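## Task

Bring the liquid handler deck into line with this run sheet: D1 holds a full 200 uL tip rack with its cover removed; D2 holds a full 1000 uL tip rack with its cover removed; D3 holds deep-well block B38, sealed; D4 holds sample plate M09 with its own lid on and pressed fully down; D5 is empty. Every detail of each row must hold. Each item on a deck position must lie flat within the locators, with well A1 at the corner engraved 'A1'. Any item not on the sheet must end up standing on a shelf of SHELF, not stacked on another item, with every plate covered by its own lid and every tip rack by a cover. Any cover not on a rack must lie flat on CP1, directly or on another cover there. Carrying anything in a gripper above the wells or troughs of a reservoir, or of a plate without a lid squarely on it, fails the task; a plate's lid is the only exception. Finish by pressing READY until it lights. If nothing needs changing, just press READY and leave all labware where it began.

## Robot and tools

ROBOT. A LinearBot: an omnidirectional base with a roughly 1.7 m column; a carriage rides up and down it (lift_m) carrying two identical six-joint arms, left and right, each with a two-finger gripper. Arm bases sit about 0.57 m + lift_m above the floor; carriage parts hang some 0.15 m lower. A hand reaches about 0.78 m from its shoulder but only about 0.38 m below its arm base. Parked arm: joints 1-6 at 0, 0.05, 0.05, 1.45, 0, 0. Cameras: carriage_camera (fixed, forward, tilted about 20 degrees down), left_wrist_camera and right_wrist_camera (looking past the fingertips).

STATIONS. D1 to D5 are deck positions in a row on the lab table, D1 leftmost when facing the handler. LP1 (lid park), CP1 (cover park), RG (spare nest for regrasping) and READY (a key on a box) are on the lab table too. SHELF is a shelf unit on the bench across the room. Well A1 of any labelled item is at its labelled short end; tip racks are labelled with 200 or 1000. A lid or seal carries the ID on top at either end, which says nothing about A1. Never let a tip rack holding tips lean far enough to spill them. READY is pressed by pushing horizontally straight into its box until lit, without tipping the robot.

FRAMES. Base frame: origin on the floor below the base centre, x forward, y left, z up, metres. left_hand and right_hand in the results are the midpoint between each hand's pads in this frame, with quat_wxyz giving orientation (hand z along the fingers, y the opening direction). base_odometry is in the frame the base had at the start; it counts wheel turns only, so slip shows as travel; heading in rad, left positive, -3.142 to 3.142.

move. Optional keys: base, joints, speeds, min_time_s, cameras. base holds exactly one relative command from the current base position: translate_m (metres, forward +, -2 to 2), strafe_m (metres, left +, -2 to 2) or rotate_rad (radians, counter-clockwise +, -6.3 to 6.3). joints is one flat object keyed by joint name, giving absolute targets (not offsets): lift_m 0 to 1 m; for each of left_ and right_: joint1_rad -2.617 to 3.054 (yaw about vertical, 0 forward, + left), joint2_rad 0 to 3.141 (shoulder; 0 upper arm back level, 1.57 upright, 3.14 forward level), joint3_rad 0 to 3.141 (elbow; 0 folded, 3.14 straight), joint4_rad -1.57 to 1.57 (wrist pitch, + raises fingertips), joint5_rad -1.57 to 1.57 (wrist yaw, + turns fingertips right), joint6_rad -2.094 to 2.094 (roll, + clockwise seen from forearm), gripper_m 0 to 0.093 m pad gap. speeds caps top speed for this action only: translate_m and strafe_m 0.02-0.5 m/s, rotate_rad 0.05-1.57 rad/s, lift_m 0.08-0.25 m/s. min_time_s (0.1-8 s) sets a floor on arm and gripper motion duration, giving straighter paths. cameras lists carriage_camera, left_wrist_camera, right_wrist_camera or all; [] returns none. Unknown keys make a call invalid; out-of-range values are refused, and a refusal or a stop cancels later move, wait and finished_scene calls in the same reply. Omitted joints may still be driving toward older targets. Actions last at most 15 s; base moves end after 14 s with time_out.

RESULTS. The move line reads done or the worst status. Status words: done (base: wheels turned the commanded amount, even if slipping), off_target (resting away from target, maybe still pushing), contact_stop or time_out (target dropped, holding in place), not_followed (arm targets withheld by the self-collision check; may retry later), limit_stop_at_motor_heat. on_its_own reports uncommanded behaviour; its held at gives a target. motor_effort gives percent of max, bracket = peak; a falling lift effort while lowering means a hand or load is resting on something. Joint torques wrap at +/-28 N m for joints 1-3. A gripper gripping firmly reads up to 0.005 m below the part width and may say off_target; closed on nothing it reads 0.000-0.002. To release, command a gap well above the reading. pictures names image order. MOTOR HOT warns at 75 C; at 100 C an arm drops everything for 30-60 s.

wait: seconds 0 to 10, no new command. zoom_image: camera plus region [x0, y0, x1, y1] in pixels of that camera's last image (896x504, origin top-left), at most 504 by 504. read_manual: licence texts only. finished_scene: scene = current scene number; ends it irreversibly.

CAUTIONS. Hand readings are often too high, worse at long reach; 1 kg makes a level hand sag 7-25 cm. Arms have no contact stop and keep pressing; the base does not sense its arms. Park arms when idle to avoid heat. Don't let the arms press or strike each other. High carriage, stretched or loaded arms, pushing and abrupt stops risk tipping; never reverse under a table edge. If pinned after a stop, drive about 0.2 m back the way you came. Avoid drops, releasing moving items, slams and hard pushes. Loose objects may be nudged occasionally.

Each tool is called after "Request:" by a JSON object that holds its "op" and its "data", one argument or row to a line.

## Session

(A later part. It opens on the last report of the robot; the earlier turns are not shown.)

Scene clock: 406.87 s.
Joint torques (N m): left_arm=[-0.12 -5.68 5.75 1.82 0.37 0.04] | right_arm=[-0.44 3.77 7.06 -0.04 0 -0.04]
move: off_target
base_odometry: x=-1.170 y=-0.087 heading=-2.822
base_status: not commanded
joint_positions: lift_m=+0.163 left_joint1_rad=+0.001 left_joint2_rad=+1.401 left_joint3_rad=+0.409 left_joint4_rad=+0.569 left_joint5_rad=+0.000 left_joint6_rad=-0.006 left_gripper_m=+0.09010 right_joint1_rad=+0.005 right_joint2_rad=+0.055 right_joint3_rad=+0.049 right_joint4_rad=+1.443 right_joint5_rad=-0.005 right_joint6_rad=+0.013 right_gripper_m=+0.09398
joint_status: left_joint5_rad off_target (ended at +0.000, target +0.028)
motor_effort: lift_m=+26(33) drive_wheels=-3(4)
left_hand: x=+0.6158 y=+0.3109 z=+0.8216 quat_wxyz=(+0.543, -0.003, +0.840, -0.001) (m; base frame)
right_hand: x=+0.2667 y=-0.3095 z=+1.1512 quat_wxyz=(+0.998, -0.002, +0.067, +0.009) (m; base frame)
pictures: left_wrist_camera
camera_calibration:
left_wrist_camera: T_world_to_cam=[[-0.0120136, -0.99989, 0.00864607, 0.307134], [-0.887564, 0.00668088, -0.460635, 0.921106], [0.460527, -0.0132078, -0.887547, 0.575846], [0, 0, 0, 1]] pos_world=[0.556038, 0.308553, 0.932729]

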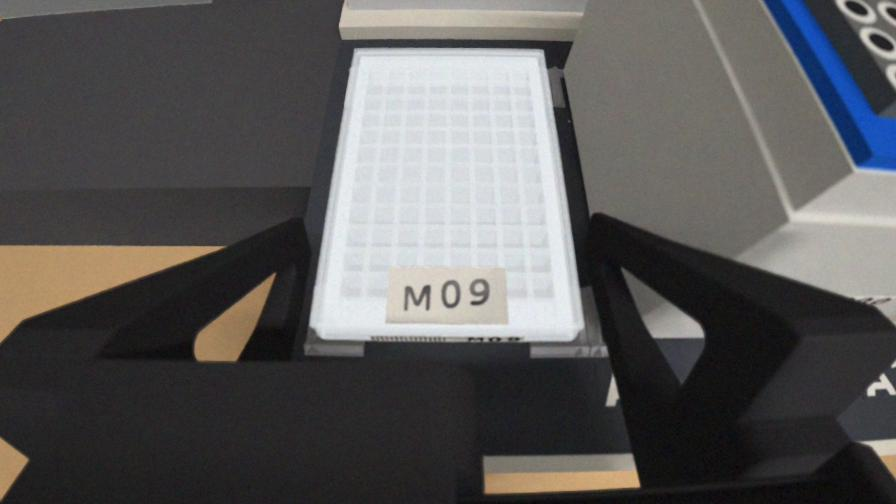

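Request:
{"op": "move", "data": {
  "joints": {"lift_m": 0.152},
  "speeds": {"lift_m": 0.08},
  "cameras": ["left_wrist_camera"]
}}

Scene clock: 411.87 s.
Joint torques (N m): left_arm=[-0.13 -5.49 5.78 1.85 0.34 0.04] | right_arm=[-0.44 3.75 7.09 -0.04 0 -0.04]
move: done
base_odometry: x=-1.170 y=-0.087 heading=-2.822
base_status: not commanded
joint_positions: lift_m=+0.152 left_joint1_rad=+0.001 left_joint2_rad=+1.399 left_joint3_rad=+0.409 left_joint4_rad=+0.566 left_joint5_rad=+0.001 left_joint6_rad=-0.006 left_gripper_m=+0.09010 right_joint1_rad=+0.005 right_joint2_rad=+0.055 right_joint3_rad=+0.049 right_joint4_rad=+1.443 right_joint5_rad=-0.005 right_joint6_rad=+0.013 right_gripper_m=+0.09398
joint_status: all done
motor_effort: lift_m=+28(32) drive_wheels=+1(3)
left_hand: x=+0.6156 y=+0.3108 z=+0.8105 quat_wxyz=(+0.542, -0.003, +0.840, -0.002) (m; base frame)
right_hand: x=+0.2667 y=-0.3095 z=+1.1402 quat_wxyz=(+0.998, -0.002, +0.067, +0.009) (m; base frame)
pictures: left_wrist_camera
camera_calibration:
left_wrist_camera: T_world_to_cam=[[-0.0130466, -0.999873, 0.00913173, 0.307267], [-0.888083, 0.00739026, -0.459623, 0.915063], [0.459497, -0.0141063, -0.888067, 0.567465], [0, 0, 0, 1]] pos_world=[0.555913, 0.30847, 0.921725]

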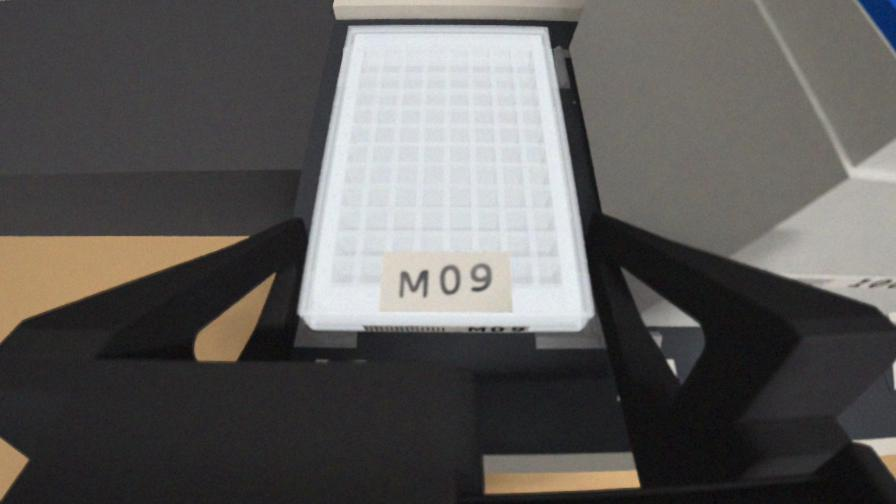

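Request:
{"op": "move", "data": {
  "joints": {"lift_m": 0.1455},
  "speeds": {"lift_m": 0.08},
  "cameras": ["left_wrist_camera"]
}}

Scene clock: 416.30 s.
Joint torques (N m): left_arm=[-0.27 -5.42 5.81 1.85 0.34 0.03] | right_arm=[-0.44 3.71 6.99 0.01 0 -0.04]
move: done
base_odometry: x=-1.170 y=-0.087 heading=-2.822
base_status: not commanded
joint_positions: lift_m=+0.146 left_joint1_rad=+0.003 left_joint2_rad=+1.398 left_joint3_rad=+0.408 left_joint4_rad=+0.567 left_joint5_rad=+0.001 left_joint6_rad=-0.006 left_gripper_m=+0.09009 right_joint1_rad=+0.005 right_joint2_rad=+0.055 right_joint3_rad=+0.049 right_joint4_rad=+1.443 right_joint5_rad=-0.005 right_joint6_rad=+0.013 right_gripper_m=+0.09398
joint_status: all done
motor_effort: lift_m=+31(33) drive_wheels=+0(4)
left_hand: x=+0.6154 y=+0.3114 z=+0.8041 quat_wxyz=(+0.543, -0.003, +0.840, -0.002) (m; base frame)
right_hand: x=+0.2666 y=-0.3095 z=+1.1337 quat_wxyz=(+0.998, -0.002, +0.067, +0.009) (m; base frame)
pictures: left_wrist_camera
camera_calibration:
left_wrist_camera: T_world_to_cam=[[-0.0114942, -0.999891, 0.00927778, 0.306922], [-0.887743, 0.00593394, -0.460302, 0.912811], [0.460196, -0.0135271, -0.887714, 0.560977], [0, 0, 0, 1]] pos_world=[0.555709, 0.30906, 0.915308]

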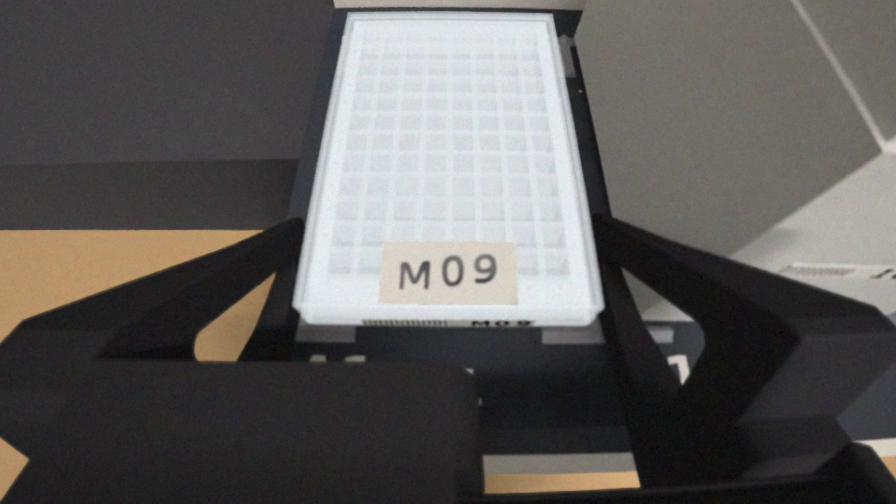

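Request:
{"op": "zoom_image", "data": {
  "camera": "left_wrist_camera",
  "region": [240, 180, 660, 400]
}}

Scaled by 1.200.

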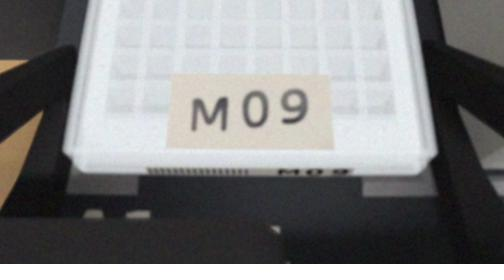

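Request:
{"op": "move", "data": {
  "joints": {"left_gripper_m": 0.0878},
  "min_time_s": 0.5,
  "cameras": []
}}

Request:
{"op": "move", "data": {
  "joints": {"left_gripper_m": 0.0868},
  "min_time_s": 0.5,
  "cameras": []
}}

Request:
{"op": "move", "data": {
  "joints": {"left_gripper_m": 0.0858},
  "min_time_s": 0.5,
  "cameras": []
}}

Scene clock: 425.37 s.
Joint torques (N m): left_arm=[-0.27 -5.45 5.83 1.84 0.33 0] | right_arm=[-0.44 3.74 7.06 -0.04 0 -0.04]
move: done
base_odometry: x=-1.170 y=-0.087 heading=-2.822
base_status: not commanded
joint_positions: lift_m=+0.146 left_joint1_rad=+0.003 left_joint2_rad=+1.398 left_joint3_rad=+0.408 left_joint4_rad=+0.567 left_joint5_rad=+0.001 left_joint6_rad=-0.003 left_gripper_m=+0.08790 right_joint1_rad=+0.005 right_joint2_rad=+0.055 right_joint3_rad=+0.049 right_joint4_rad=+1.443 right_joint5_rad=-0.005 right_joint6_rad=+0.013 right_gripper_m=+0.09398
joint_status: all done
motor_effort: lift_m=+27(35) drive_wheels=-1(1)
left_hand: x=+0.6154 y=+0.3115 z=+0.8041 quat_wxyz=(+0.543, -0.002, +0.840, +0.000) (m; base frame)
right_hand: x=+0.2666 y=-0.3095 z=+1.1337 quat_wxyz=(+0.998, -0.002, +0.067, +0.009) (m; base frame)
pictures: none
No camera images: "cameras" was empty.

Scene clock: 426.17 s.
Joint torques (N m): left_arm=[-0.27 -5.45 5.83 1.85 0.33 -0.01] | right_arm=[-0.44 3.75 7.09 -0.04 0 -0.04]
move: done
base_odometry: x=-1.170 y=-0.087 heading=-2.822
base_status: not commanded
joint_positions: lift_m=+0.146 left_joint1_rad=+0.003 left_joint2_rad=+1.398 left_joint3_rad=+0.408 left_joint4_rad=+0.567 left_joint5_rad=+0.001 left_joint6_rad=-0.003 left_gripper_m=+0.08696 right_joint1_rad=+0.005 right_joint2_rad=+0.055 right_joint3_rad=+0.049 right_joint4_rad=+1.443 right_joint5_rad=-0.005 right_joint6_rad=+0.013 right_gripper_m=+0.09398
joint_status: all done
motor_effort: lift_m=+31(34) drive_wheels=-1(1)
left_hand: x=+0.6154 y=+0.3114 z=+0.8041 quat_wxyz=(+0.543, -0.002, +0.840, -0.001) (m; base frame)
right_hand: x=+0.2666 y=-0.3095 z=+1.1337 quat_wxyz=(+0.998, -0.002, +0.067, +0.009) (m; base frame)
pictures: none
No camera images: "cameras" was empty.

Scene clock: 426.97 s.
Joint torques (N m): left_arm=[-0.27 -5.44 5.81 1.85 0.34 -0.01] | right_arm=[-0.44 3.74 7.08 -0.04 0 -0.04]
move: done
base_odometry: x=-1.170 y=-0.087 heading=-2.822
base_status: not commanded
joint_positions: lift_m=+0.146 left_joint1_rad=+0.003 left_joint2_rad=+1.398 left_joint3_rad=+0.408 left_joint4_rad=+0.567 left_joint5_rad=+0.001 left_joint6_rad=-0.002 left_gripper_m=+0.08622 right_joint1_rad=+0.005 right_joint2_rad=+0.055 right_joint3_rad=+0.049 right_joint4_rad=+1.443 right_joint5_rad=-0.005 right_joint6_rad=+0.013 right_gripper_m=+0.09398
joint_status: all done
motor_effort: lift_m=+29(34) drive_wheels=+0(1)
left_hand: x=+0.6154 y=+0.3114 z=+0.8041 quat_wxyz=(+0.543, -0.002, +0.840, +0.000) (m; base frame)
right_hand: x=+0.2666 y=-0.3095 z=+1.1337 quat_wxyz=(+0.998, -0.002, +0.067, +0.009) (m; base frame)
pictures: none
No camera images: "cameras" was empty.

Request:
{"op": "move", "data": {
  "joints": {"left_gripper_m": 0.0848},
  "min_time_s": 0.5,
  "cameras": []
}}

Request:
{"op": "move", "data": {
  "joints": {"left_gripper_m": 0.0838},
  "min_time_s": 0.5,
  "cameras": ["left_wrist_camera"]
}}

Scene clock: 432.97 s.
Joint torques (N m): left_arm=[-0.29 -5.46 5.82 1.84 0.33 -0.02] | right_arm=[-0.46 3.75 7.08 -0.04 0 -0.04]
move: done
base_odometry: x=-1.170 y=-0.087 heading=-2.822
base_status: not commanded
joint_positions: lift_m=+0.146 left_joint1_rad=+0.003 left_joint2_rad=+1.398 left_joint3_rad=+0.408 left_joint4_rad=+0.567 left_joint5_rad=+0.001 left_joint6_rad=-0.002 left_gripper_m=+0.08529 right_joint1_rad=+0.005 right_joint2_rad=+0.055 right_joint3_rad=+0.049 right_joint4_rad=+1.443 right_joint5_rad=-0.005 right_joint6_rad=+0.013 right_gripper_m=+0.09398
joint_status: all done
motor_effort: lift_m=+32(33) drive_wheels=-1(1)
left_hand: x=+0.6154 y=+0.3114 z=+0.8041 quat_wxyz=(+0.543, -0.002, +0.840, +0.000) (m; base frame)
right_hand: x=+0.2666 y=-0.3095 z=+1.1337 quat_wxyz=(+0.998, -0.002, +0.067, +0.009) (m; base frame)
pictures: none
No camera images: "cameras" was empty.

Scene clock: 433.77 s.
Joint torques (N m): left_arm=[-0.27 -5.46 5.82 1.84 0.33 -0.01] | right_arm=[-0.44 3.75 7.06 -0.05 0 -0.04]
move: done
base_odometry: x=-1.170 y=-0.087 heading=-2.822
base_status: not commanded
joint_positions: lift_m=+0.146 left_joint1_rad=+0.003 left_joint2_rad=+1.398 left_joint3_rad=+0.408 left_joint4_rad=+0.567 left_joint5_rad=+0.001 left_joint6_rad=-0.002 left_gripper_m=+0.08529 right_joint1_rad=+0.005 right_joint2_rad=+0.055 right_joint3_rad=+0.049 right_joint4_rad=+1.443 right_joint5_rad=-0.005 right_joint6_rad=+0.013 right_gripper_m=+0.09398
joint_status: all done
motor_effort: lift_m=+30(33) drive_wheels=-1(1)
left_hand: x=+0.6154 y=+0.3114 z=+0.8041 quat_wxyz=(+0.543, -0.002, +0.840, +0.000) (m; base frame)
right_hand: x=+0.2666 y=-0.3095 z=+1.1337 quat_wxyz=(+0.998, -0.002, +0.067, +0.009) (m; base frame)
pictures: left_wrist_camera
camera_calibration:
left_wrist_camera: T_world_to_cam=[[-0.0132178, -0.999898, 0.00545245, 0.311061], [-0.887732, 0.00922524, -0.460269, 0.911752], [0.460171, -0.0109241, -0.887763, 0.560221], [0, 0, 0, 1]] pos_world=[0.555706, 0.308738, 0.915298]

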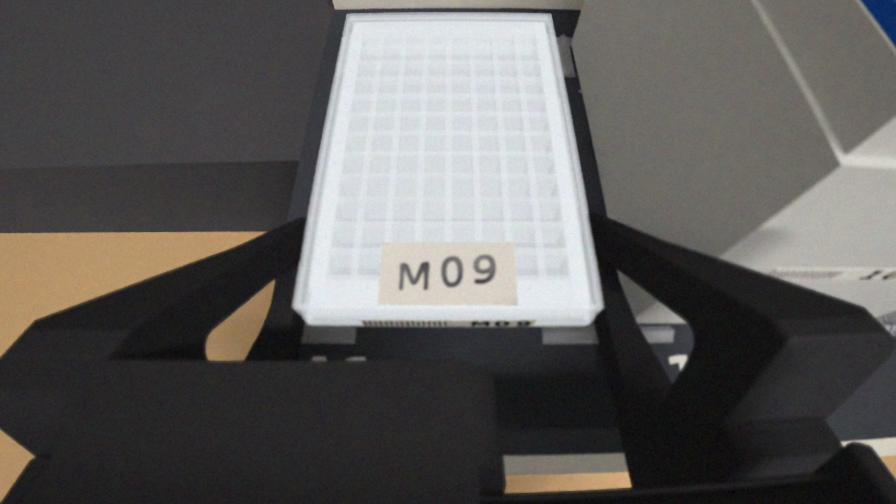

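Request:
{"op": "move", "data": {
  "joints": {"left_gripper_m": 0.0822},
  "min_time_s": 0.5,
  "cameras": []
}}

Request:
{"op": "move", "data": {
  "joints": {"lift_m": 0.1535},
  "speeds": {"lift_m": 0.08},
  "cameras": ["left_wrist_camera"]
}}

Scene clock: 439.27 s.
Joint torques (N m): left_arm=[-0.27 -5.45 5.82 1.84 0.33 -0.01] | right_arm=[-0.44 3.75 7.08 -0.04 0 -0.04]
move: done
base_odometry: x=-1.170 y=-0.087 heading=-2.822
base_status: not commanded
joint_positions: lift_m=+0.146 left_joint1_rad=+0.003 left_joint2_rad=+1.398 left_joint3_rad=+0.408 left_joint4_rad=+0.567 left_joint5_rad=+0.001 left_joint6_rad=-0.002 left_gripper_m=+0.08529 right_joint1_rad=+0.005 right_joint2_rad=+0.055 right_joint3_rad=+0.049 right_joint4_rad=+1.443 right_joint5_rad=-0.005 right_joint6_rad=+0.013 right_gripper_m=+0.09398
joint_status: all done
motor_effort: lift_m=+31(32) drive_wheels=+0(2)
left_hand: x=+0.6154 y=+0.3114 z=+0.8041 quat_wxyz=(+0.543, -0.002, +0.840, +0.000) (m; base frame)
right_hand: x=+0.2666 y=-0.3095 z=+1.1337 quat_wxyz=(+0.998, -0.002, +0.067, +0.009) (m; base frame)
pictures: none
No camera images: "cameras" was empty.

Scene clock: 439.83 s.
Joint torques (N m): left_arm=[-0.29 -5.48 5.91 1.92 0.32 -0.02] | right_arm=[-0.43 3.75 7.24 -0.06 0 -0.04]
move: done
base_odometry: x=-1.170 y=-0.087 heading=-2.822
base_status: not commanded
joint_positions: lift_m=+0.153 left_joint1_rad=+0.003 left_joint2_rad=+1.398 left_joint3_rad=+0.407 left_joint4_rad=+0.559 left_joint5_rad=+0.003 left_joint6_rad=-0.002 left_gripper_m=+0.08528 right_joint1_rad=+0.005 right_joint2_rad=+0.055 right_joint3_rad=+0.049 right_joint4_rad=+1.443 right_joint5_rad=-0.005 right_joint6_rad=+0.013 right_gripper_m=+0.09398
joint_status: all done
motor_effort: lift_m=+36(41) drive_wheels=+0(4)
left_hand: x=+0.6144 y=+0.3112 z=+0.8097 quat_wxyz=(+0.539, -0.001, +0.842, -0.001) (m; base frame)
right_hand: x=+0.2666 y=-0.3095 z=+1.1413 quat_wxyz=(+0.998, -0.002, +0.067, +0.009) (m; base frame)
pictures: left_wrist_camera
camera_calibration:
left_wrist_camera: T_world_to_cam=[[-0.0145572, -0.999875, 0.00622523, 0.310942], [-0.891549, 0.0101609, -0.45281, 0.90948], [0.45269, -0.0121418, -0.891585, 0.57373], [0, 0, 0, 1]] pos_world=[0.55565, 0.308628, 0.921415]

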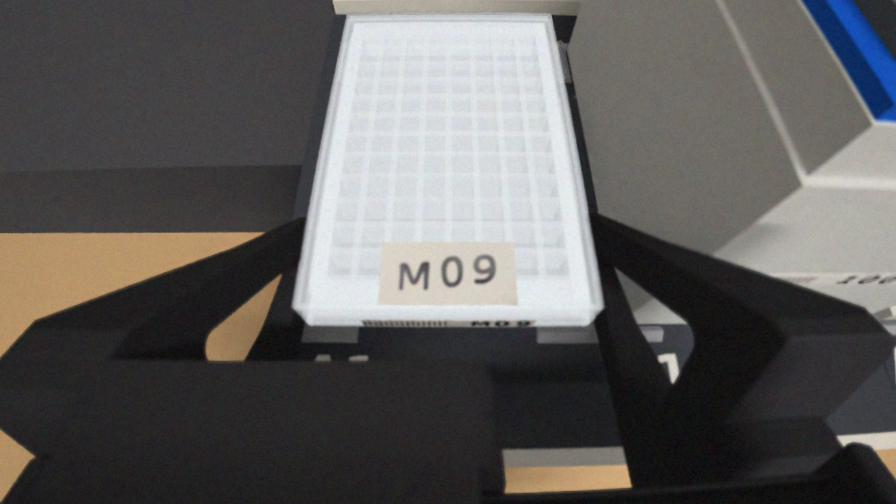

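Request:
{"op": "zoom_image", "data": {
  "camera": "left_wrist_camera",
  "region": [280, 230, 640, 380]
}}

Scaled by 1.400.

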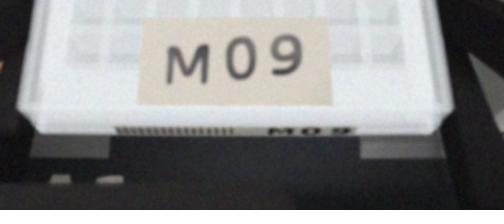

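Request:
{"op": "move", "data": {
  "joints": {"lift_m": 0.18},
  "speeds": {"lift_m": 0.08},
  "cameras": ["left_wrist_camera"]
}}

Scene clock: 447.27 s.
Joint torques (N m): left_arm=[-0.29 -5.41 6.04 1.99 0.3 -0.01] | right_arm=[-0.44 3.75 7.05 -0.08 0 -0.04]
move: done
base_odometry: x=-1.170 y=-0.087 heading=-2.822
base_status: not commanded
joint_positions: lift_m=+0.180 left_joint1_rad=+0.003 left_joint2_rad=+1.398 left_joint3_rad=+0.406 left_joint4_rad=+0.553 left_joint5_rad=+0.005 left_joint6_rad=-0.002 left_gripper_m=+0.08528 right_joint1_rad=+0.005 right_joint2_rad=+0.055 right_joint3_rad=+0.049 right_joint4_rad=+1.443 right_joint5_rad=-0.005 right_joint6_rad=+0.013 right_gripper_m=+0.09398
joint_status: all done
motor_effort: lift_m=+32(42) drive_wheels=-2(4)
left_hand: x=+0.6134 y=+0.3108 z=+0.8342 quat_wxyz=(+0.536, -0.001, +0.844, -0.002) (m; base frame)
right_hand: x=+0.2666 y=-0.3095 z=+1.1678 quat_wxyz=(+0.998, -0.002, +0.067, +0.009) (m; base frame)
pictures: left_wrist_camera
camera_calibration:
left_wrist_camera: T_world_to_cam=[[-0.0165776, -0.999836, 0.0073384, 0.310676], [-0.895124, 0.0115705, -0.445667, 0.915365], [0.445509, -0.0139569, -0.895169, 0.603958], [0, 0, 0, 1]] pos_world=[0.555447, 0.308463, 0.946312]

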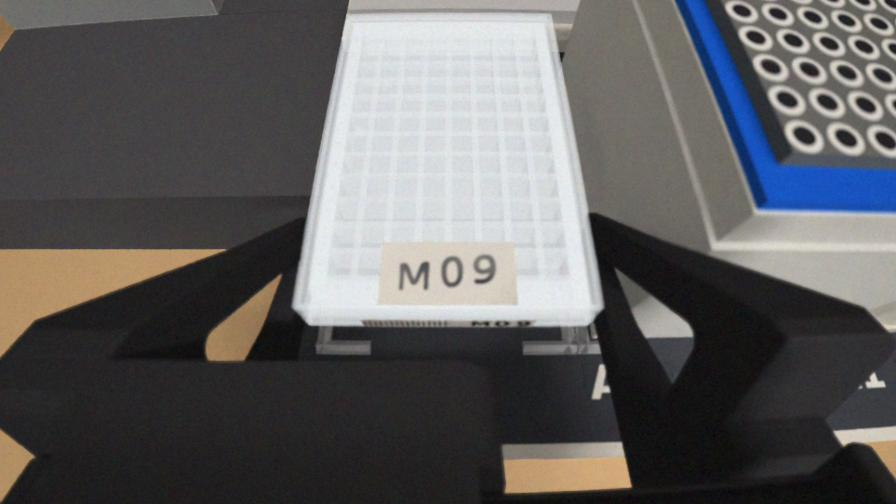

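Request:
{"op": "move", "data": {
  "base": {"translate_m": -0.2},
  "joints": {"lift_m": 0.195},
  "speeds": {"translate_m": 0.1, "lift_m": 0.1},
  "cameras": ["left_wrist_camera"]
}}

Scene clock: 463.87 s.
Joint torques (N m): left_arm=[-0.27 -5.44 6.04 2.01 0.22 -0.01] | right_arm=[-0.43 3.74 7.09 -0.05 0 -0.04]
move: done
base_odometry: x=-0.980 y=-0.025 heading=-2.822
base_status: done
joint_positions: lift_m=+0.195 left_joint1_rad=+0.003 left_joint2_rad=+1.398 left_joint3_rad=+0.406 left_joint4_rad=+0.550 left_joint5_rad=+0.013 left_joint6_rad=-0.002 left_gripper_m=+0.08528 right_joint1_rad=+0.005 right_joint2_rad=+0.055 right_joint3_rad=+0.049 right_joint4_rad=+1.444 right_joint5_rad=-0.005 right_joint6_rad=+0.013 right_gripper_m=+0.09398
joint_status: all done
motor_effort: lift_m=+34(45) drive_wheels=-2(10)
left_hand: x=+0.6130 y=+0.3095 z=+0.8485 quat_wxyz=(+0.535, +0.001, +0.845, -0.005) (m; base frame)
right_hand: x=+0.2666 y=-0.3095 z=+1.1828 quat_wxyz=(+0.998, -0.002, +0.067, +0.009) (m; base frame)
pictures: left_wrist_camera
camera_calibration:
left_wrist_camera: T_world_to_cam=[[-0.0231026, -0.999678, 0.0105022, 0.310586], [-0.896386, 0.0160617, -0.442984, 0.918585], [0.442673, -0.0196481, -0.896468, 0.621528], [0, 0, 0, 1]] pos_world=[0.555449, 0.307944, 0.960837]

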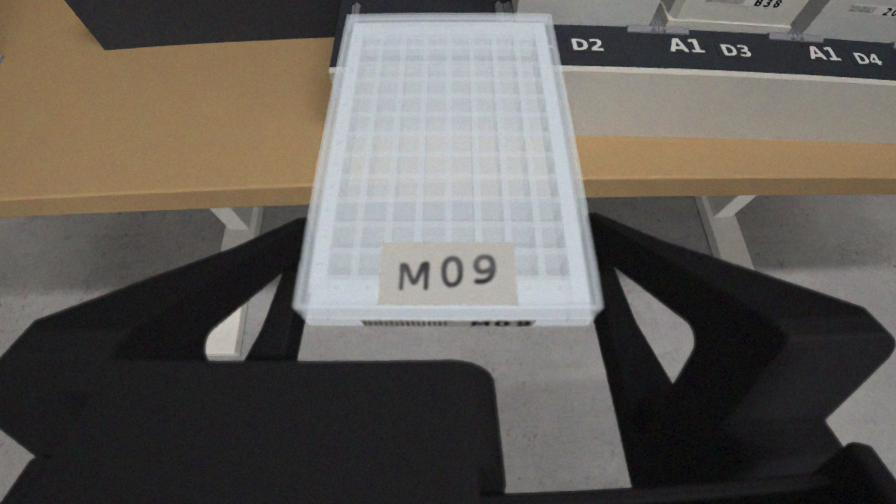

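Request:
{"op": "move", "data": {
  "joints": {"left_joint1_rad": 0.0, "left_joint2_rad": 0.896, "left_joint3_rad": 0.778, "left_joint4_rad": -0.29, "left_joint5_rad": 0.013, "left_joint6_rad": 0.0, "right_joint1_rad": 0.0, "right_joint2_rad": 1.392, "right_joint3_rad": 0.4, "right_joint4_rad": 0.556, "right_joint5_rad": 0.0, "right_joint6_rad": 0.0},
  "min_time_s": 3.0,
  "cameras": []
}}

Request:
{"op": "move", "data": {
  "base": {"strafe_m": 0.3186},
  "speeds": {"strafe_m": 0.15},
  "cameras": ["left_wrist_camera", "right_wrist_camera", "carriage_camera"]
}}

Scene clock: 474.23 s.
Joint torques (N m): left_arm=[-0.28 -3.28 11.29 1.9 0.03 -0.02] | right_arm=[-0.47 -3.74 9.89 1.78 -0.01 -0.05]
move: done
base_odometry: x=-0.981 y=-0.025 heading=-2.822
base_status: not commanded
joint_positions: lift_m=+0.195 left_joint1_rad=+0.003 left_joint2_rad=+0.907 left_joint3_rad=+0.744 left_joint4_rad=-0.283 left_joint5_rad=+0.013 left_joint6_rad=-0.002 left_gripper_m=+0.08528 right_joint1_rad=+0.005 right_joint2_rad=+1.382 right_joint3_rad=+0.377 right_joint4_rad=+0.573 right_joint5_rad=-0.005 right_joint6_rad=+0.013 right_gripper_m=+0.09398
joint_status: all done
motor_effort: lift_m=+32(38) drive_wheels=-2(3)
left_hand: x=+0.5626 y=+0.3094 z=+0.9873 quat_wxyz=(+0.533, +0.001, +0.846, -0.005) (m; base frame)
right_hand: x=+0.6076 y=-0.3077 z=+0.8477 quat_wxyz=(+0.539, +0.002, +0.842, +0.007) (m; base frame)
pictures: none
No camera images: "cameras" was empty.

Scene clock: 477.33 s.
Joint torques (N m): left_arm=[-0.28 -3.26 11.32 1.9 0.04 -0.02] | right_arm=[-0.46 -3.74 9.94 1.78 -0.01 -0.04]
move: done
base_odometry: x=-0.880 y=-0.327 heading=-2.821
base_status: done
joint_positions: lift_m=+0.195 left_joint1_rad=+0.003 left_joint2_rad=+0.907 left_joint3_rad=+0.744 left_joint4_rad=-0.287 left_joint5_rad=+0.013 left_joint6_rad=-0.002 left_gripper_m=+0.08528 right_joint1_rad=+0.005 right_joint2_rad=+1.382 right_joint3_rad=+0.377 right_joint4_rad=+0.570 right_joint5_rad=-0.005 right_joint6_rad=+0.013 right_gripper_m=+0.09398
joint_status: not commanded
motor_effort: lift_m=+32(39) drive_wheels=-3(8)
left_hand: x=+0.5623 y=+0.3093 z=+0.9866 quat_wxyz=(+0.532, +0.001, +0.847, -0.005) (m; base frame)
right_hand: x=+0.6075 y=-0.3078 z=+0.8473 quat_wxyz=(+0.538, +0.002, +0.843, +0.007) (m; base frame)
pictures: carriage_camera, left_wrist_camera, right_wrist_camera
camera_calibration:
carriage_camera: T_world_to_cam=[[-0.0149295, -0.999707, -0.0190761, 0.0227557], [-0.307061, 0.0227403, -0.951418, 1.14617], [0.951573, -0.00834669, -0.307311, 0.239921], [0, 0, 0, 1]] pos_world=[0.123983, -0.00131271, 1.16465]
left_wrist_camera: T_world_to_cam=[[-0.0233734, -0.999668, 0.0108457, 0.307565], [-0.899401, 0.0162898, -0.436822, 0.929816], [0.4365, -0.0199646, -0.899483, 0.774332], [0, 0, 0, 1]] pos_world=[0.50547, 0.307776, 1.09933]
right_wrist_camera: T_world_to_cam=[[-0.0181583, -0.999366, 0.0306262, -0.326966], [-0.894782, 0.00257484, -0.446497, 0.920835], [0.446135, -0.0355114, -0.894261, 0.602611], [0, 0, 0, 1]] pos_world=[0.549163, -0.30773, 0.960055]

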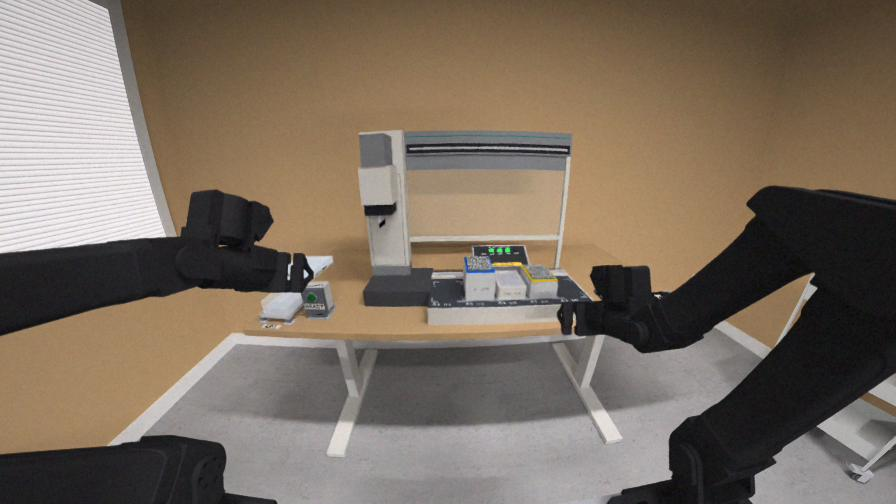

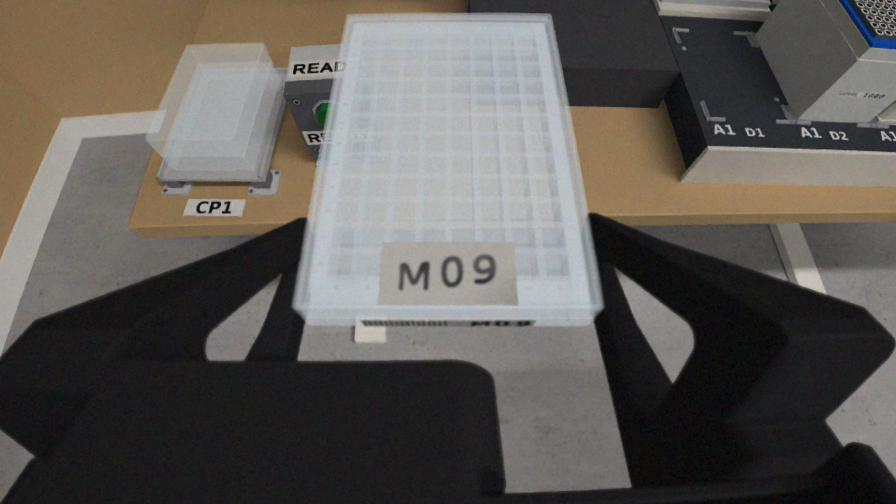

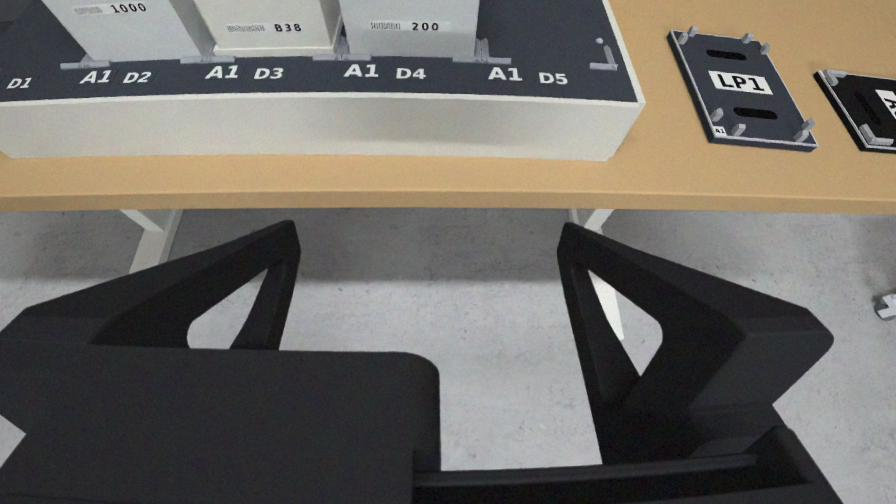

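Request:
{"op": "move", "data": {
  "base": {"rotate_rad": -0.015},
  "speeds": {"rotate_rad": 0.05},
  "cameras": []
}}

Request:
{"op": "move", "data": {
  "base": {"strafe_m": 0.024},
  "speeds": {"strafe_m": 0.05},
  "cameras": ["right_wrist_camera"]
}}

Request:
{"op": "zoom_image", "data": {
  "camera": "left_wrist_camera",
  "region": [130, 20, 360, 230]
}}

Scene clock: 505.40 s.
Joint torques (N m): left_arm=[-0.28 -3.28 11.3 1.91 0.04 -0.02] | right_arm=[-0.42 -3.71 9.91 1.78 -0.01 -0.04]
move: done
base_odometry: x=-0.880 y=-0.327 heading=-2.836
base_status: done
joint_positions: lift_m=+0.195 left_joint1_rad=+0.002 left_joint2_rad=+0.907 left_joint3_rad=+0.744 left_joint4_rad=-0.287 left_joint5_rad=+0.013 left_joint6_rad=-0.002 left_gripper_m=+0.08528 right_joint1_rad=+0.004 right_joint2_rad=+1.382 right_joint3_rad=+0.377 right_joint4_rad=+0.570 right_joint5_rad=-0.005 right_joint6_rad=+0.013 right_gripper_m=+0.09398
joint_status: not commanded
motor_effort: lift_m=+35(38) drive_wheels=-5(9)
left_hand: x=+0.5622 y=+0.3092 z=+0.9865 quat_wxyz=(+0.531, +0.002, +0.847, -0.005) (m; base frame)
right_hand: x=+0.6076 y=-0.3081 z=+0.8475 quat_wxyz=(+0.538, +0.002, +0.843, +0.007) (m; base frame)
pictures: none
No camera images: "cameras" was empty.

Scene clock: 506.37 s.
Joint torques (N m): left_arm=[-0.34 -3.22 11.32 1.92 0.04 -0.02] | right_arm=[-0.42 -3.81 9.87 1.79 -0.03 -0.04]
move: done
base_odometry: x=-0.873 y=-0.350 heading=-2.837
base_status: done
joint_positions: lift_m=+0.195 left_joint1_rad=+0.002 left_joint2_rad=+0.906 left_joint3_rad=+0.744 left_joint4_rad=-0.288 left_joint5_rad=+0.013 left_joint6_rad=-0.002 left_gripper_m=+0.08528 right_joint1_rad=+0.004 right_joint2_rad=+1.383 right_joint3_rad=+0.378 right_joint4_rad=+0.570 right_joint5_rad=-0.005 right_joint6_rad=+0.013 right_gripper_m=+0.09398
joint_status: not commanded
motor_effort: lift_m=+38(38) drive_wheels=-5(13)
left_hand: x=+0.5621 y=+0.3091 z=+0.9866 quat_wxyz=(+0.531, +0.002, +0.847, -0.006) (m; base frame)
right_hand: x=+0.6076 y=-0.3081 z=+0.8473 quat_wxyz=(+0.538, +0.002, +0.843, +0.007) (m; base frame)
pictures: right_wrist_camera
camera_calibration:
right_wrist_camera: T_world_to_cam=[[-0.0192548, -0.99934, 0.0307957, -0.326782], [-0.894948, 0.00349467, -0.446157, 0.921055], [0.445755, -0.0361513, -0.894425, 0.602657], [0, 0, 0, 1]] pos_world=[0.549367, -0.307999, 0.960029]

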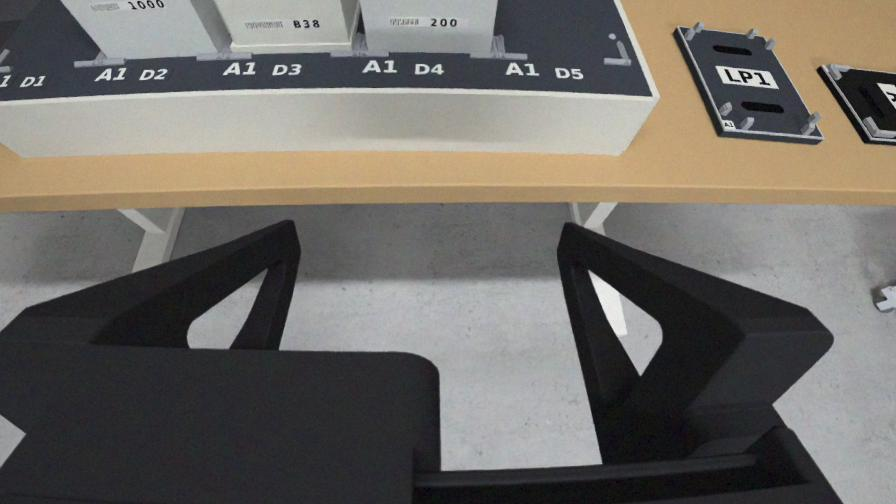

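This scene's latest camera images include none from left_wrist_camera. They are from: right_wrist_camera. left_wrist_camera's image comes with the result of a call that names it in "cameras".

Request:
{"op": "move", "data": {
  "base": {"translate_m": 0.155},
  "joints": {"lift_m": 0.165, "right_gripper_m": 0.0905},
  "speeds": {"translate_m": 0.1, "lift_m": 0.08},
  "cameras": ["right_wrist_camera", "left_wrist_camera"]
}}

Scene clock: 519.90 s.
Joint torques (N m): left_arm=[-0.28 -2.7 10.71 1.99 0.04 -0.01] | right_arm=[-0.42 -3.96 9.47 1.84 -0.01 -0.04]
move: done
base_odometry: x=-1.021 y=-0.397 heading=-2.836
base_status: done
joint_positions: lift_m=+0.165 left_joint1_rad=+0.002 left_joint2_rad=+0.902 left_joint3_rad=+0.750 left_joint4_rad=-0.295 left_joint5_rad=+0.013 left_joint6_rad=-0.002 left_gripper_m=+0.08528 right_joint1_rad=+0.004 right_joint2_rad=+1.384 right_joint3_rad=+0.382 right_joint4_rad=+0.563 right_joint5_rad=-0.005 right_joint6_rad=+0.013 right_gripper_m=+0.09062
joint_status: all done
motor_effort: lift_m=+29(35) drive_wheels=-4(10)
left_hand: x=+0.5613 y=+0.3091 z=+0.9599 quat_wxyz=(+0.533, +0.002, +0.846, -0.005) (m; base frame)
right_hand: x=+0.6080 y=-0.3081 z=+0.8171 quat_wxyz=(+0.536, +0.002, +0.844, +0.007) (m; base frame)
pictures: left_wrist_camera, right_wrist_camera
camera_calibration:
left_wrist_camera: T_world_to_cam=[[-0.02414, -0.999649, 0.0109101, 0.308001], [-0.897715, 0.0168735, -0.440253, 0.919466], [0.439914, -0.0204219, -0.897808, 0.74734], [0, 0, 0, 1]] pos_world=[0.504089, 0.30764, 1.07241]
right_wrist_camera: T_world_to_cam=[[-0.0191136, -0.99934, 0.0309037, -0.32602], [-0.896981, 0.00348572, -0.442055, 0.905848], [0.441656, -0.0361693, -0.896455, 0.579702], [0, 0, 0, 1]] pos_world=[0.550269, -0.307995, 0.930187]

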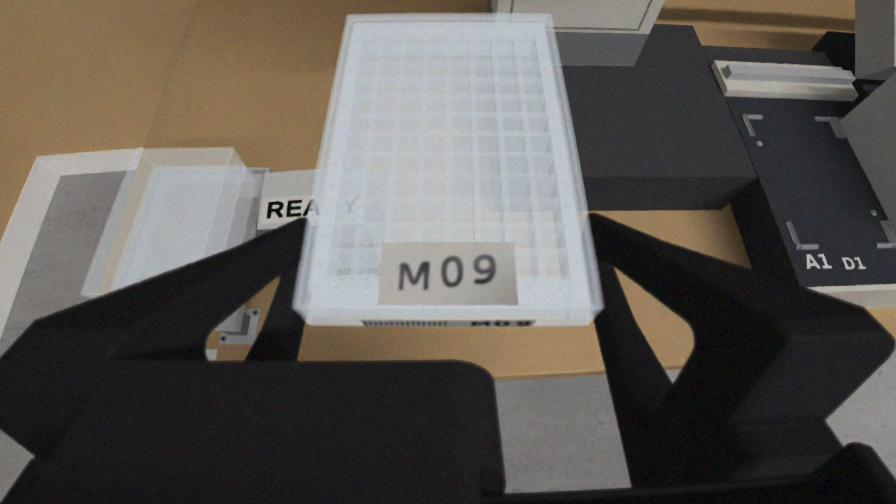

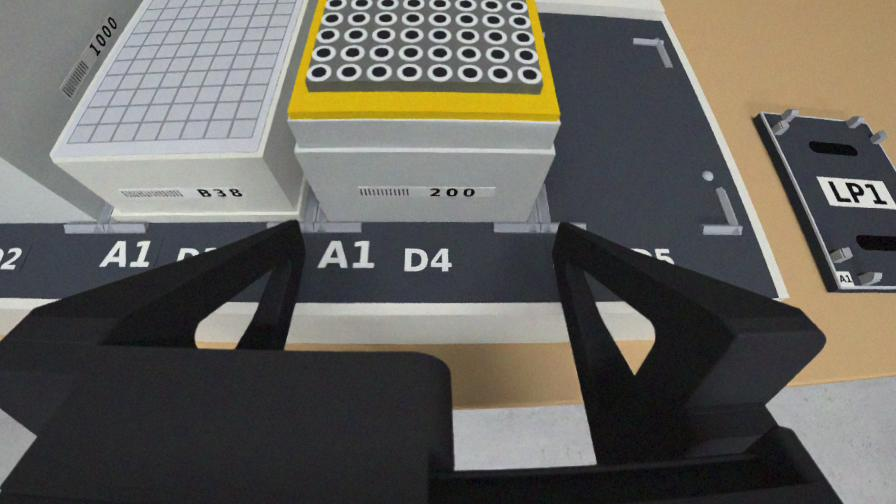

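Request:
{"op": "move", "data": {
  "base": {"strafe_m": 0.0015},
  "speeds": {"strafe_m": 0.02},
  "cameras": []
}}

Request:
{"op": "move", "data": {
  "base": {"translate_m": 0.03},
  "speeds": {"translate_m": 0.04},
  "cameras": ["right_wrist_camera"]
}}

Scene clock: 535.63 s.
Joint torques (N m): left_arm=[-0.23 -2.71 10.74 2 0.03 -0.02] | right_arm=[-0.34 -3.97 9.47 1.85 -0.02 -0.04]
move: done
base_odometry: x=-1.020 y=-0.398 heading=-2.836
base_status: done
joint_positions: lift_m=+0.165 left_joint1_rad=+0.001 left_joint2_rad=+0.902 left_joint3_rad=+0.750 left_joint4_rad=-0.295 left_joint5_rad=+0.014 left_joint6_rad=-0.002 left_gripper_m=+0.08528 right_joint1_rad=+0.004 right_joint2_rad=+1.384 right_joint3_rad=+0.382 right_joint4_rad=+0.563 right_joint5_rad=-0.004 right_joint6_rad=+0.013 right_gripper_m=+0.09062
joint_status: not commanded
motor_effort: lift_m=+29(34) drive_wheels=+0(4)
left_hand: x=+0.5613 y=+0.3087 z=+0.9599 quat_wxyz=(+0.533, +0.002, +0.846, -0.006) (m; base frame)
right_hand: x=+0.6080 y=-0.3085 z=+0.8171 quat_wxyz=(+0.536, +0.003, +0.844, +0.006) (m; base frame)
pictures: none
No camera images: "cameras" was empty.

Scene clock: 536.90 s.
Joint torques (N m): left_arm=[-0.18 -2.67 10.71 1.99 0.04 -0.02] | right_arm=[-0.35 -4.01 9.44 1.87 -0.02 -0.04]
move: done
base_odometry: x=-1.049 y=-0.407 heading=-2.836
base_status: done
joint_positions: lift_m=+0.165 left_joint1_rad=+0.001 left_joint2_rad=+0.902 left_joint3_rad=+0.750 left_joint4_rad=-0.295 left_joint5_rad=+0.014 left_joint6_rad=-0.002 left_gripper_m=+0.08528 right_joint1_rad=+0.004 right_joint2_rad=+1.384 right_joint3_rad=+0.382 right_joint4_rad=+0.563 right_joint5_rad=-0.004 right_joint6_rad=+0.013 right_gripper_m=+0.09062
joint_status: not commanded
motor_effort: lift_m=+31(33) drive_wheels=-3(8)
left_hand: x=+0.5613 y=+0.3087 z=+0.9599 quat_wxyz=(+0.533, +0.002, +0.846, -0.006) (m; base frame)
right_hand: x=+0.6080 y=-0.3085 z=+0.8171 quat_wxyz=(+0.536, +0.003, +0.844, +0.006) (m; base frame)
pictures: right_wrist_camera
camera_calibration:
right_wrist_camera: T_world_to_cam=[[-0.0202211, -0.999313, 0.0310659, -0.325823], [-0.896976, 0.00440797, -0.442056, 0.906134], [0.441616, -0.0368042, -0.896449, 0.579511], [0, 0, 0, 1]] pos_world=[0.550271, -0.308265, 0.930186]

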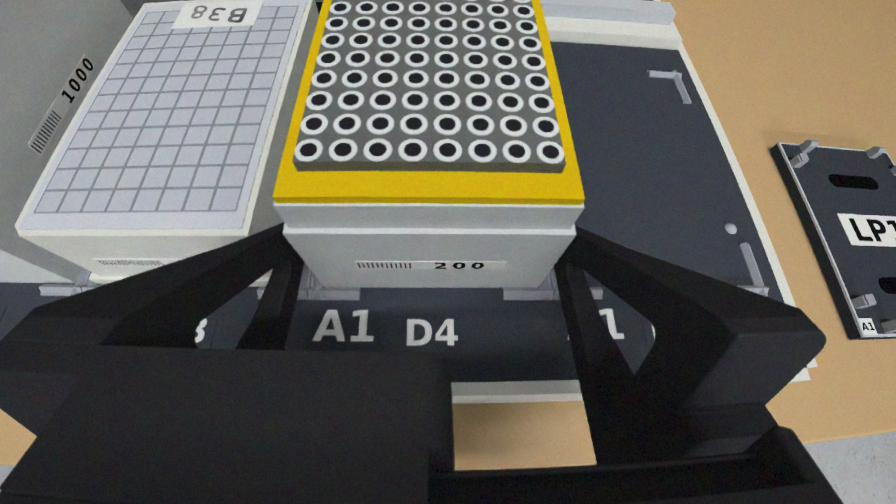

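Request:
{"op": "move", "data": {
  "joints": {"lift_m": 0.186},
  "speeds": {"lift_m": 0.08},
  "cameras": []
}}

Request:
{"op": "move", "data": {
  "base": {"translate_m": 0.021},
  "speeds": {"translate_m": 0.03},
  "cameras": ["right_wrist_camera"]
}}

Scene clock: 564.90 s.
Joint torques (N m): left_arm=[-0.18 -2.66 10.47 2.03 0.02 -0.01] | right_arm=[-0.34 -4.18 9.11 1.9 -0.02 -0.04]
move: done
base_odometry: x=-1.049 y=-0.407 heading=-2.836
base_status: not commanded
joint_positions: lift_m=+0.186 left_joint1_rad=+0.001 left_joint2_rad=+0.902 left_joint3_rad=+0.753 left_joint4_rad=-0.299 left_joint5_rad=+0.014 left_joint6_rad=-0.002 left_gripper_m=+0.08528 right_joint1_rad=+0.004 right_joint2_rad=+1.386 right_joint3_rad=+0.384 right_joint4_rad=+0.558 right_joint5_rad=-0.004 right_joint6_rad=+0.013 right_gripper_m=+0.09062
joint_status: all done
motor_effort: lift_m=+35(40) drive_wheels=+0(3)
left_hand: x=+0.5611 y=+0.3087 z=+0.9809 quat_wxyz=(+0.533, +0.002, +0.846, -0.006) (m; base frame)
right_hand: x=+0.6082 y=-0.3085 z=+0.8372 quat_wxyz=(+0.534, +0.003, +0.845, +0.006) (m; base frame)
pictures: none
No camera images: "cameras" was empty.

Scene clock: 566.10 s.
Joint torques (N m): left_arm=[-0.18 -2.65 10.51 2.04 0.03 -0.02] | right_arm=[-0.34 -4.21 9.21 1.87 -0.02 -0.04]
move: done
base_odometry: x=-1.069 y=-0.414 heading=-2.836
base_status: done
joint_positions: lift_m=+0.186 left_joint1_rad=+0.001 left_joint2_rad=+0.901 left_joint3_rad=+0.753 left_joint4_rad=-0.299 left_joint5_rad=+0.014 left_joint6_rad=-0.002 left_gripper_m=+0.08528 right_joint1_rad=+0.004 right_joint2_rad=+1.386 right_joint3_rad=+0.384 right_joint4_rad=+0.558 right_joint5_rad=-0.004 right_joint6_rad=+0.013 right_gripper_m=+0.09062
joint_status: not commanded
motor_effort: lift_m=+35(37) drive_wheels=-2(8)
left_hand: x=+0.5610 y=+0.3087 z=+0.9811 quat_wxyz=(+0.533, +0.002, +0.846, -0.006) (m; base frame)
right_hand: x=+0.6082 y=-0.3085 z=+0.8372 quat_wxyz=(+0.534, +0.003, +0.845, +0.006) (m; base frame)
pictures: right_wrist_camera
camera_calibration:
right_wrist_camera: T_world_to_cam=[[-0.0201143, -0.999312, 0.0311476, -0.326576], [-0.898489, 0.00440246, -0.438974, 0.913493], [0.438535, -0.0368154, -0.89796, 0.60056], [0, 0, 0, 1]] pos_world=[0.550828, -0.308263, 0.950451]

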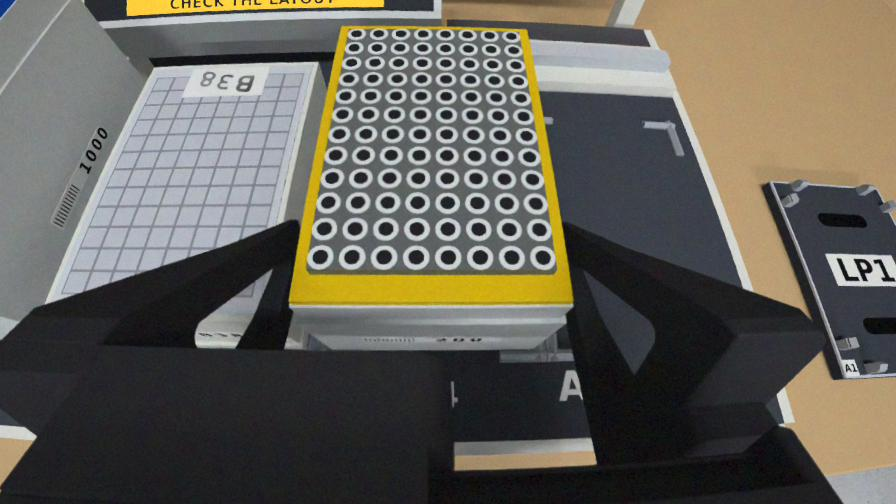

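Request:
{"op": "move", "data": {
  "joints": {"right_gripper_m": 0.0872},
  "min_time_s": 0.6,
  "cameras": []
}}

Request:
{"op": "move", "data": {
  "joints": {"right_gripper_m": 0.086},
  "min_time_s": 0.5,
  "cameras": []
}}

Request:
{"op": "move", "data": {
  "joints": {"right_gripper_m": 0.0848},
  "min_time_s": 0.5,
  "cameras": []
}}

Request:
{"op": "move", "data": {
  "joints": {"right_gripper_m": 0.0836},
  "min_time_s": 0.5,
  "cameras": ["right_wrist_camera"]
}}

Scene clock: 590.13 s.
Joint torques (N m): left_arm=[-0.18 -2.62 10.47 2.03 0.03 -0.01] | right_arm=[-0.35 -4.15 9.21 1.88 -0.02 -0.04]
move: done
base_odometry: x=-1.069 y=-0.414 heading=-2.836
base_status: not commanded
joint_positions: lift_m=+0.186 left_joint1_rad=+0.001 left_joint2_rad=+0.901 left_joint3_rad=+0.753 left_joint4_rad=-0.299 left_joint5_rad=+0.014 left_joint6_rad=-0.002 left_gripper_m=+0.08528 right_joint1_rad=+0.004 right_joint2_rad=+1.386 right_joint3_rad=+0.384 right_joint4_rad=+0.558 right_joint5_rad=-0.004 right_joint6_rad=+0.013 right_gripper_m=+0.08732
joint_status: all done
motor_effort: lift_m=+35(37) drive_wheels=+1(1)
left_hand: x=+0.5610 y=+0.3087 z=+0.9811 quat_wxyz=(+0.533, +0.002, +0.846, -0.006) (m; base frame)
right_hand: x=+0.6082 y=-0.3085 z=+0.8372 quat_wxyz=(+0.534, +0.003, +0.845, +0.006) (m; base frame)
pictures: none
No camera images: "cameras" was empty.

Scene clock: 590.93 s.
Joint torques (N m): left_arm=[-0.17 -2.63 10.48 2.03 0.04 -0.02] | right_arm=[-0.35 -4.15 9.22 1.88 -0.02 -0.04]
move: done
base_odometry: x=-1.069 y=-0.414 heading=-2.836
base_status: not commanded
joint_positions: lift_m=+0.186 left_joint1_rad=+0.001 left_joint2_rad=+0.901 left_joint3_rad=+0.753 left_joint4_rad=-0.299 left_joint5_rad=+0.014 left_joint6_rad=-0.002 left_gripper_m=+0.08528 right_joint1_rad=+0.004 right_joint2_rad=+1.386 right_joint3_rad=+0.384 right_joint4_rad=+0.558 right_joint5_rad=-0.004 right_joint6_rad=+0.013 right_gripper_m=+0.08636
joint_status: all done
motor_effort: lift_m=+32(36) drive_wheels=-1(1)
left_hand: x=+0.5610 y=+0.3087 z=+0.9811 quat_wxyz=(+0.533, +0.002, +0.846, -0.006) (m; base frame)
right_hand: x=+0.6082 y=-0.3085 z=+0.8372 quat_wxyz=(+0.534, +0.003, +0.845, +0.006) (m; base frame)
pictures: none
No camera images: "cameras" was empty.

Scene clock: 591.73 s.
Joint torques (N m): left_arm=[-0.2 -2.66 10.47 2.04 0.03 -0.01] | right_arm=[-0.34 -4.15 9.22 1.88 -0.02 -0.04]
move: done
base_odometry: x=-1.069 y=-0.414 heading=-2.836
base_status: not commanded
joint_positions: lift_m=+0.186 left_joint1_rad=+0.001 left_joint2_rad=+0.901 left_joint3_rad=+0.753 left_joint4_rad=-0.299 left_joint5_rad=+0.014 left_joint6_rad=-0.002 left_gripper_m=+0.08528 right_joint1_rad=+0.004 right_joint2_rad=+1.386 right_joint3_rad=+0.384 right_joint4_rad=+0.558 right_joint5_rad=-0.004 right_joint6_rad=+0.013 right_gripper_m=+0.08516
joint_status: all done
motor_effort: lift_m=+34(37) drive_wheels=+0(1)
left_hand: x=+0.5610 y=+0.3087 z=+0.9811 quat_wxyz=(+0.533, +0.002, +0.846, -0.006) (m; base frame)
right_hand: x=+0.6082 y=-0.3085 z=+0.8372 quat_wxyz=(+0.534, +0.003, +0.845, +0.006) (m; base frame)
pictures: none
No camera images: "cameras" was empty.

Scene clock: 592.53 s.
Joint torques (N m): left_arm=[-0.16 -2.63 10.47 2.03 0.03 -0.02] | right_arm=[-0.34 -4.15 9.21 1.88 -0.02 -0.04]
move: done
base_odometry: x=-1.069 y=-0.414 heading=-2.836
base_status: not commanded
joint_positions: lift_m=+0.186 left_joint1_rad=+0.001 left_joint2_rad=+0.901 left_joint3_rad=+0.753 left_joint4_rad=-0.299 left_joint5_rad=+0.014 left_joint6_rad=-0.002 left_gripper_m=+0.08528 right_joint1_rad=+0.004 right_joint2_rad=+1.386 right_joint3_rad=+0.384 right_joint4_rad=+0.558 right_joint5_rad=-0.004 right_joint6_rad=+0.013 right_gripper_m=+0.08515
joint_status: all done
motor_effort: lift_m=+36(37) drive_wheels=+0(1)
left_hand: x=+0.5610 y=+0.3087 z=+0.9811 quat_wxyz=(+0.533, +0.002, +0.846, -0.006) (m; base frame)
right_hand: x=+0.6082 y=-0.3085 z=+0.8372 quat_wxyz=(+0.534, +0.003, +0.845, +0.006) (m; base frame)
pictures: right_wrist_camera
camera_calibration:
right_wrist_camera: T_world_to_cam=[[-0.0201143, -0.999312, 0.0311476, -0.326576], [-0.898489, 0.00440246, -0.438974, 0.913493], [0.438535, -0.0368154, -0.89796, 0.60056], [0, 0, 0, 1]] pos_world=[0.550828, -0.308263, 0.950451]

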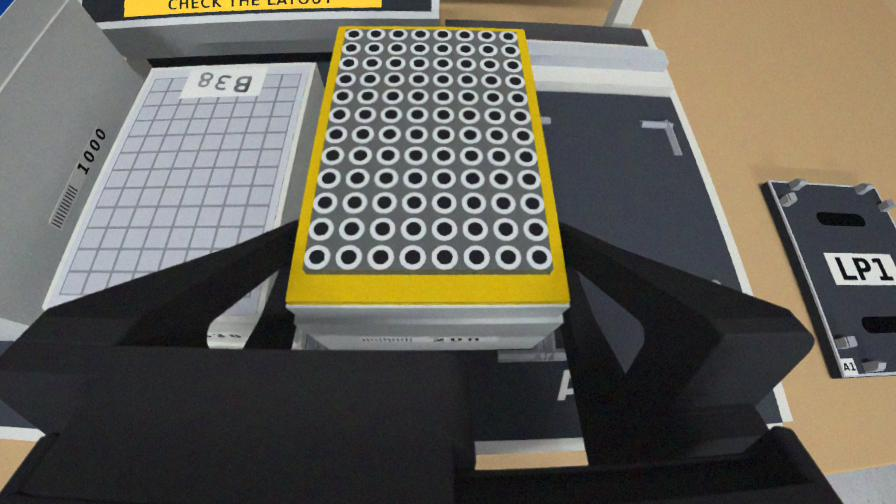

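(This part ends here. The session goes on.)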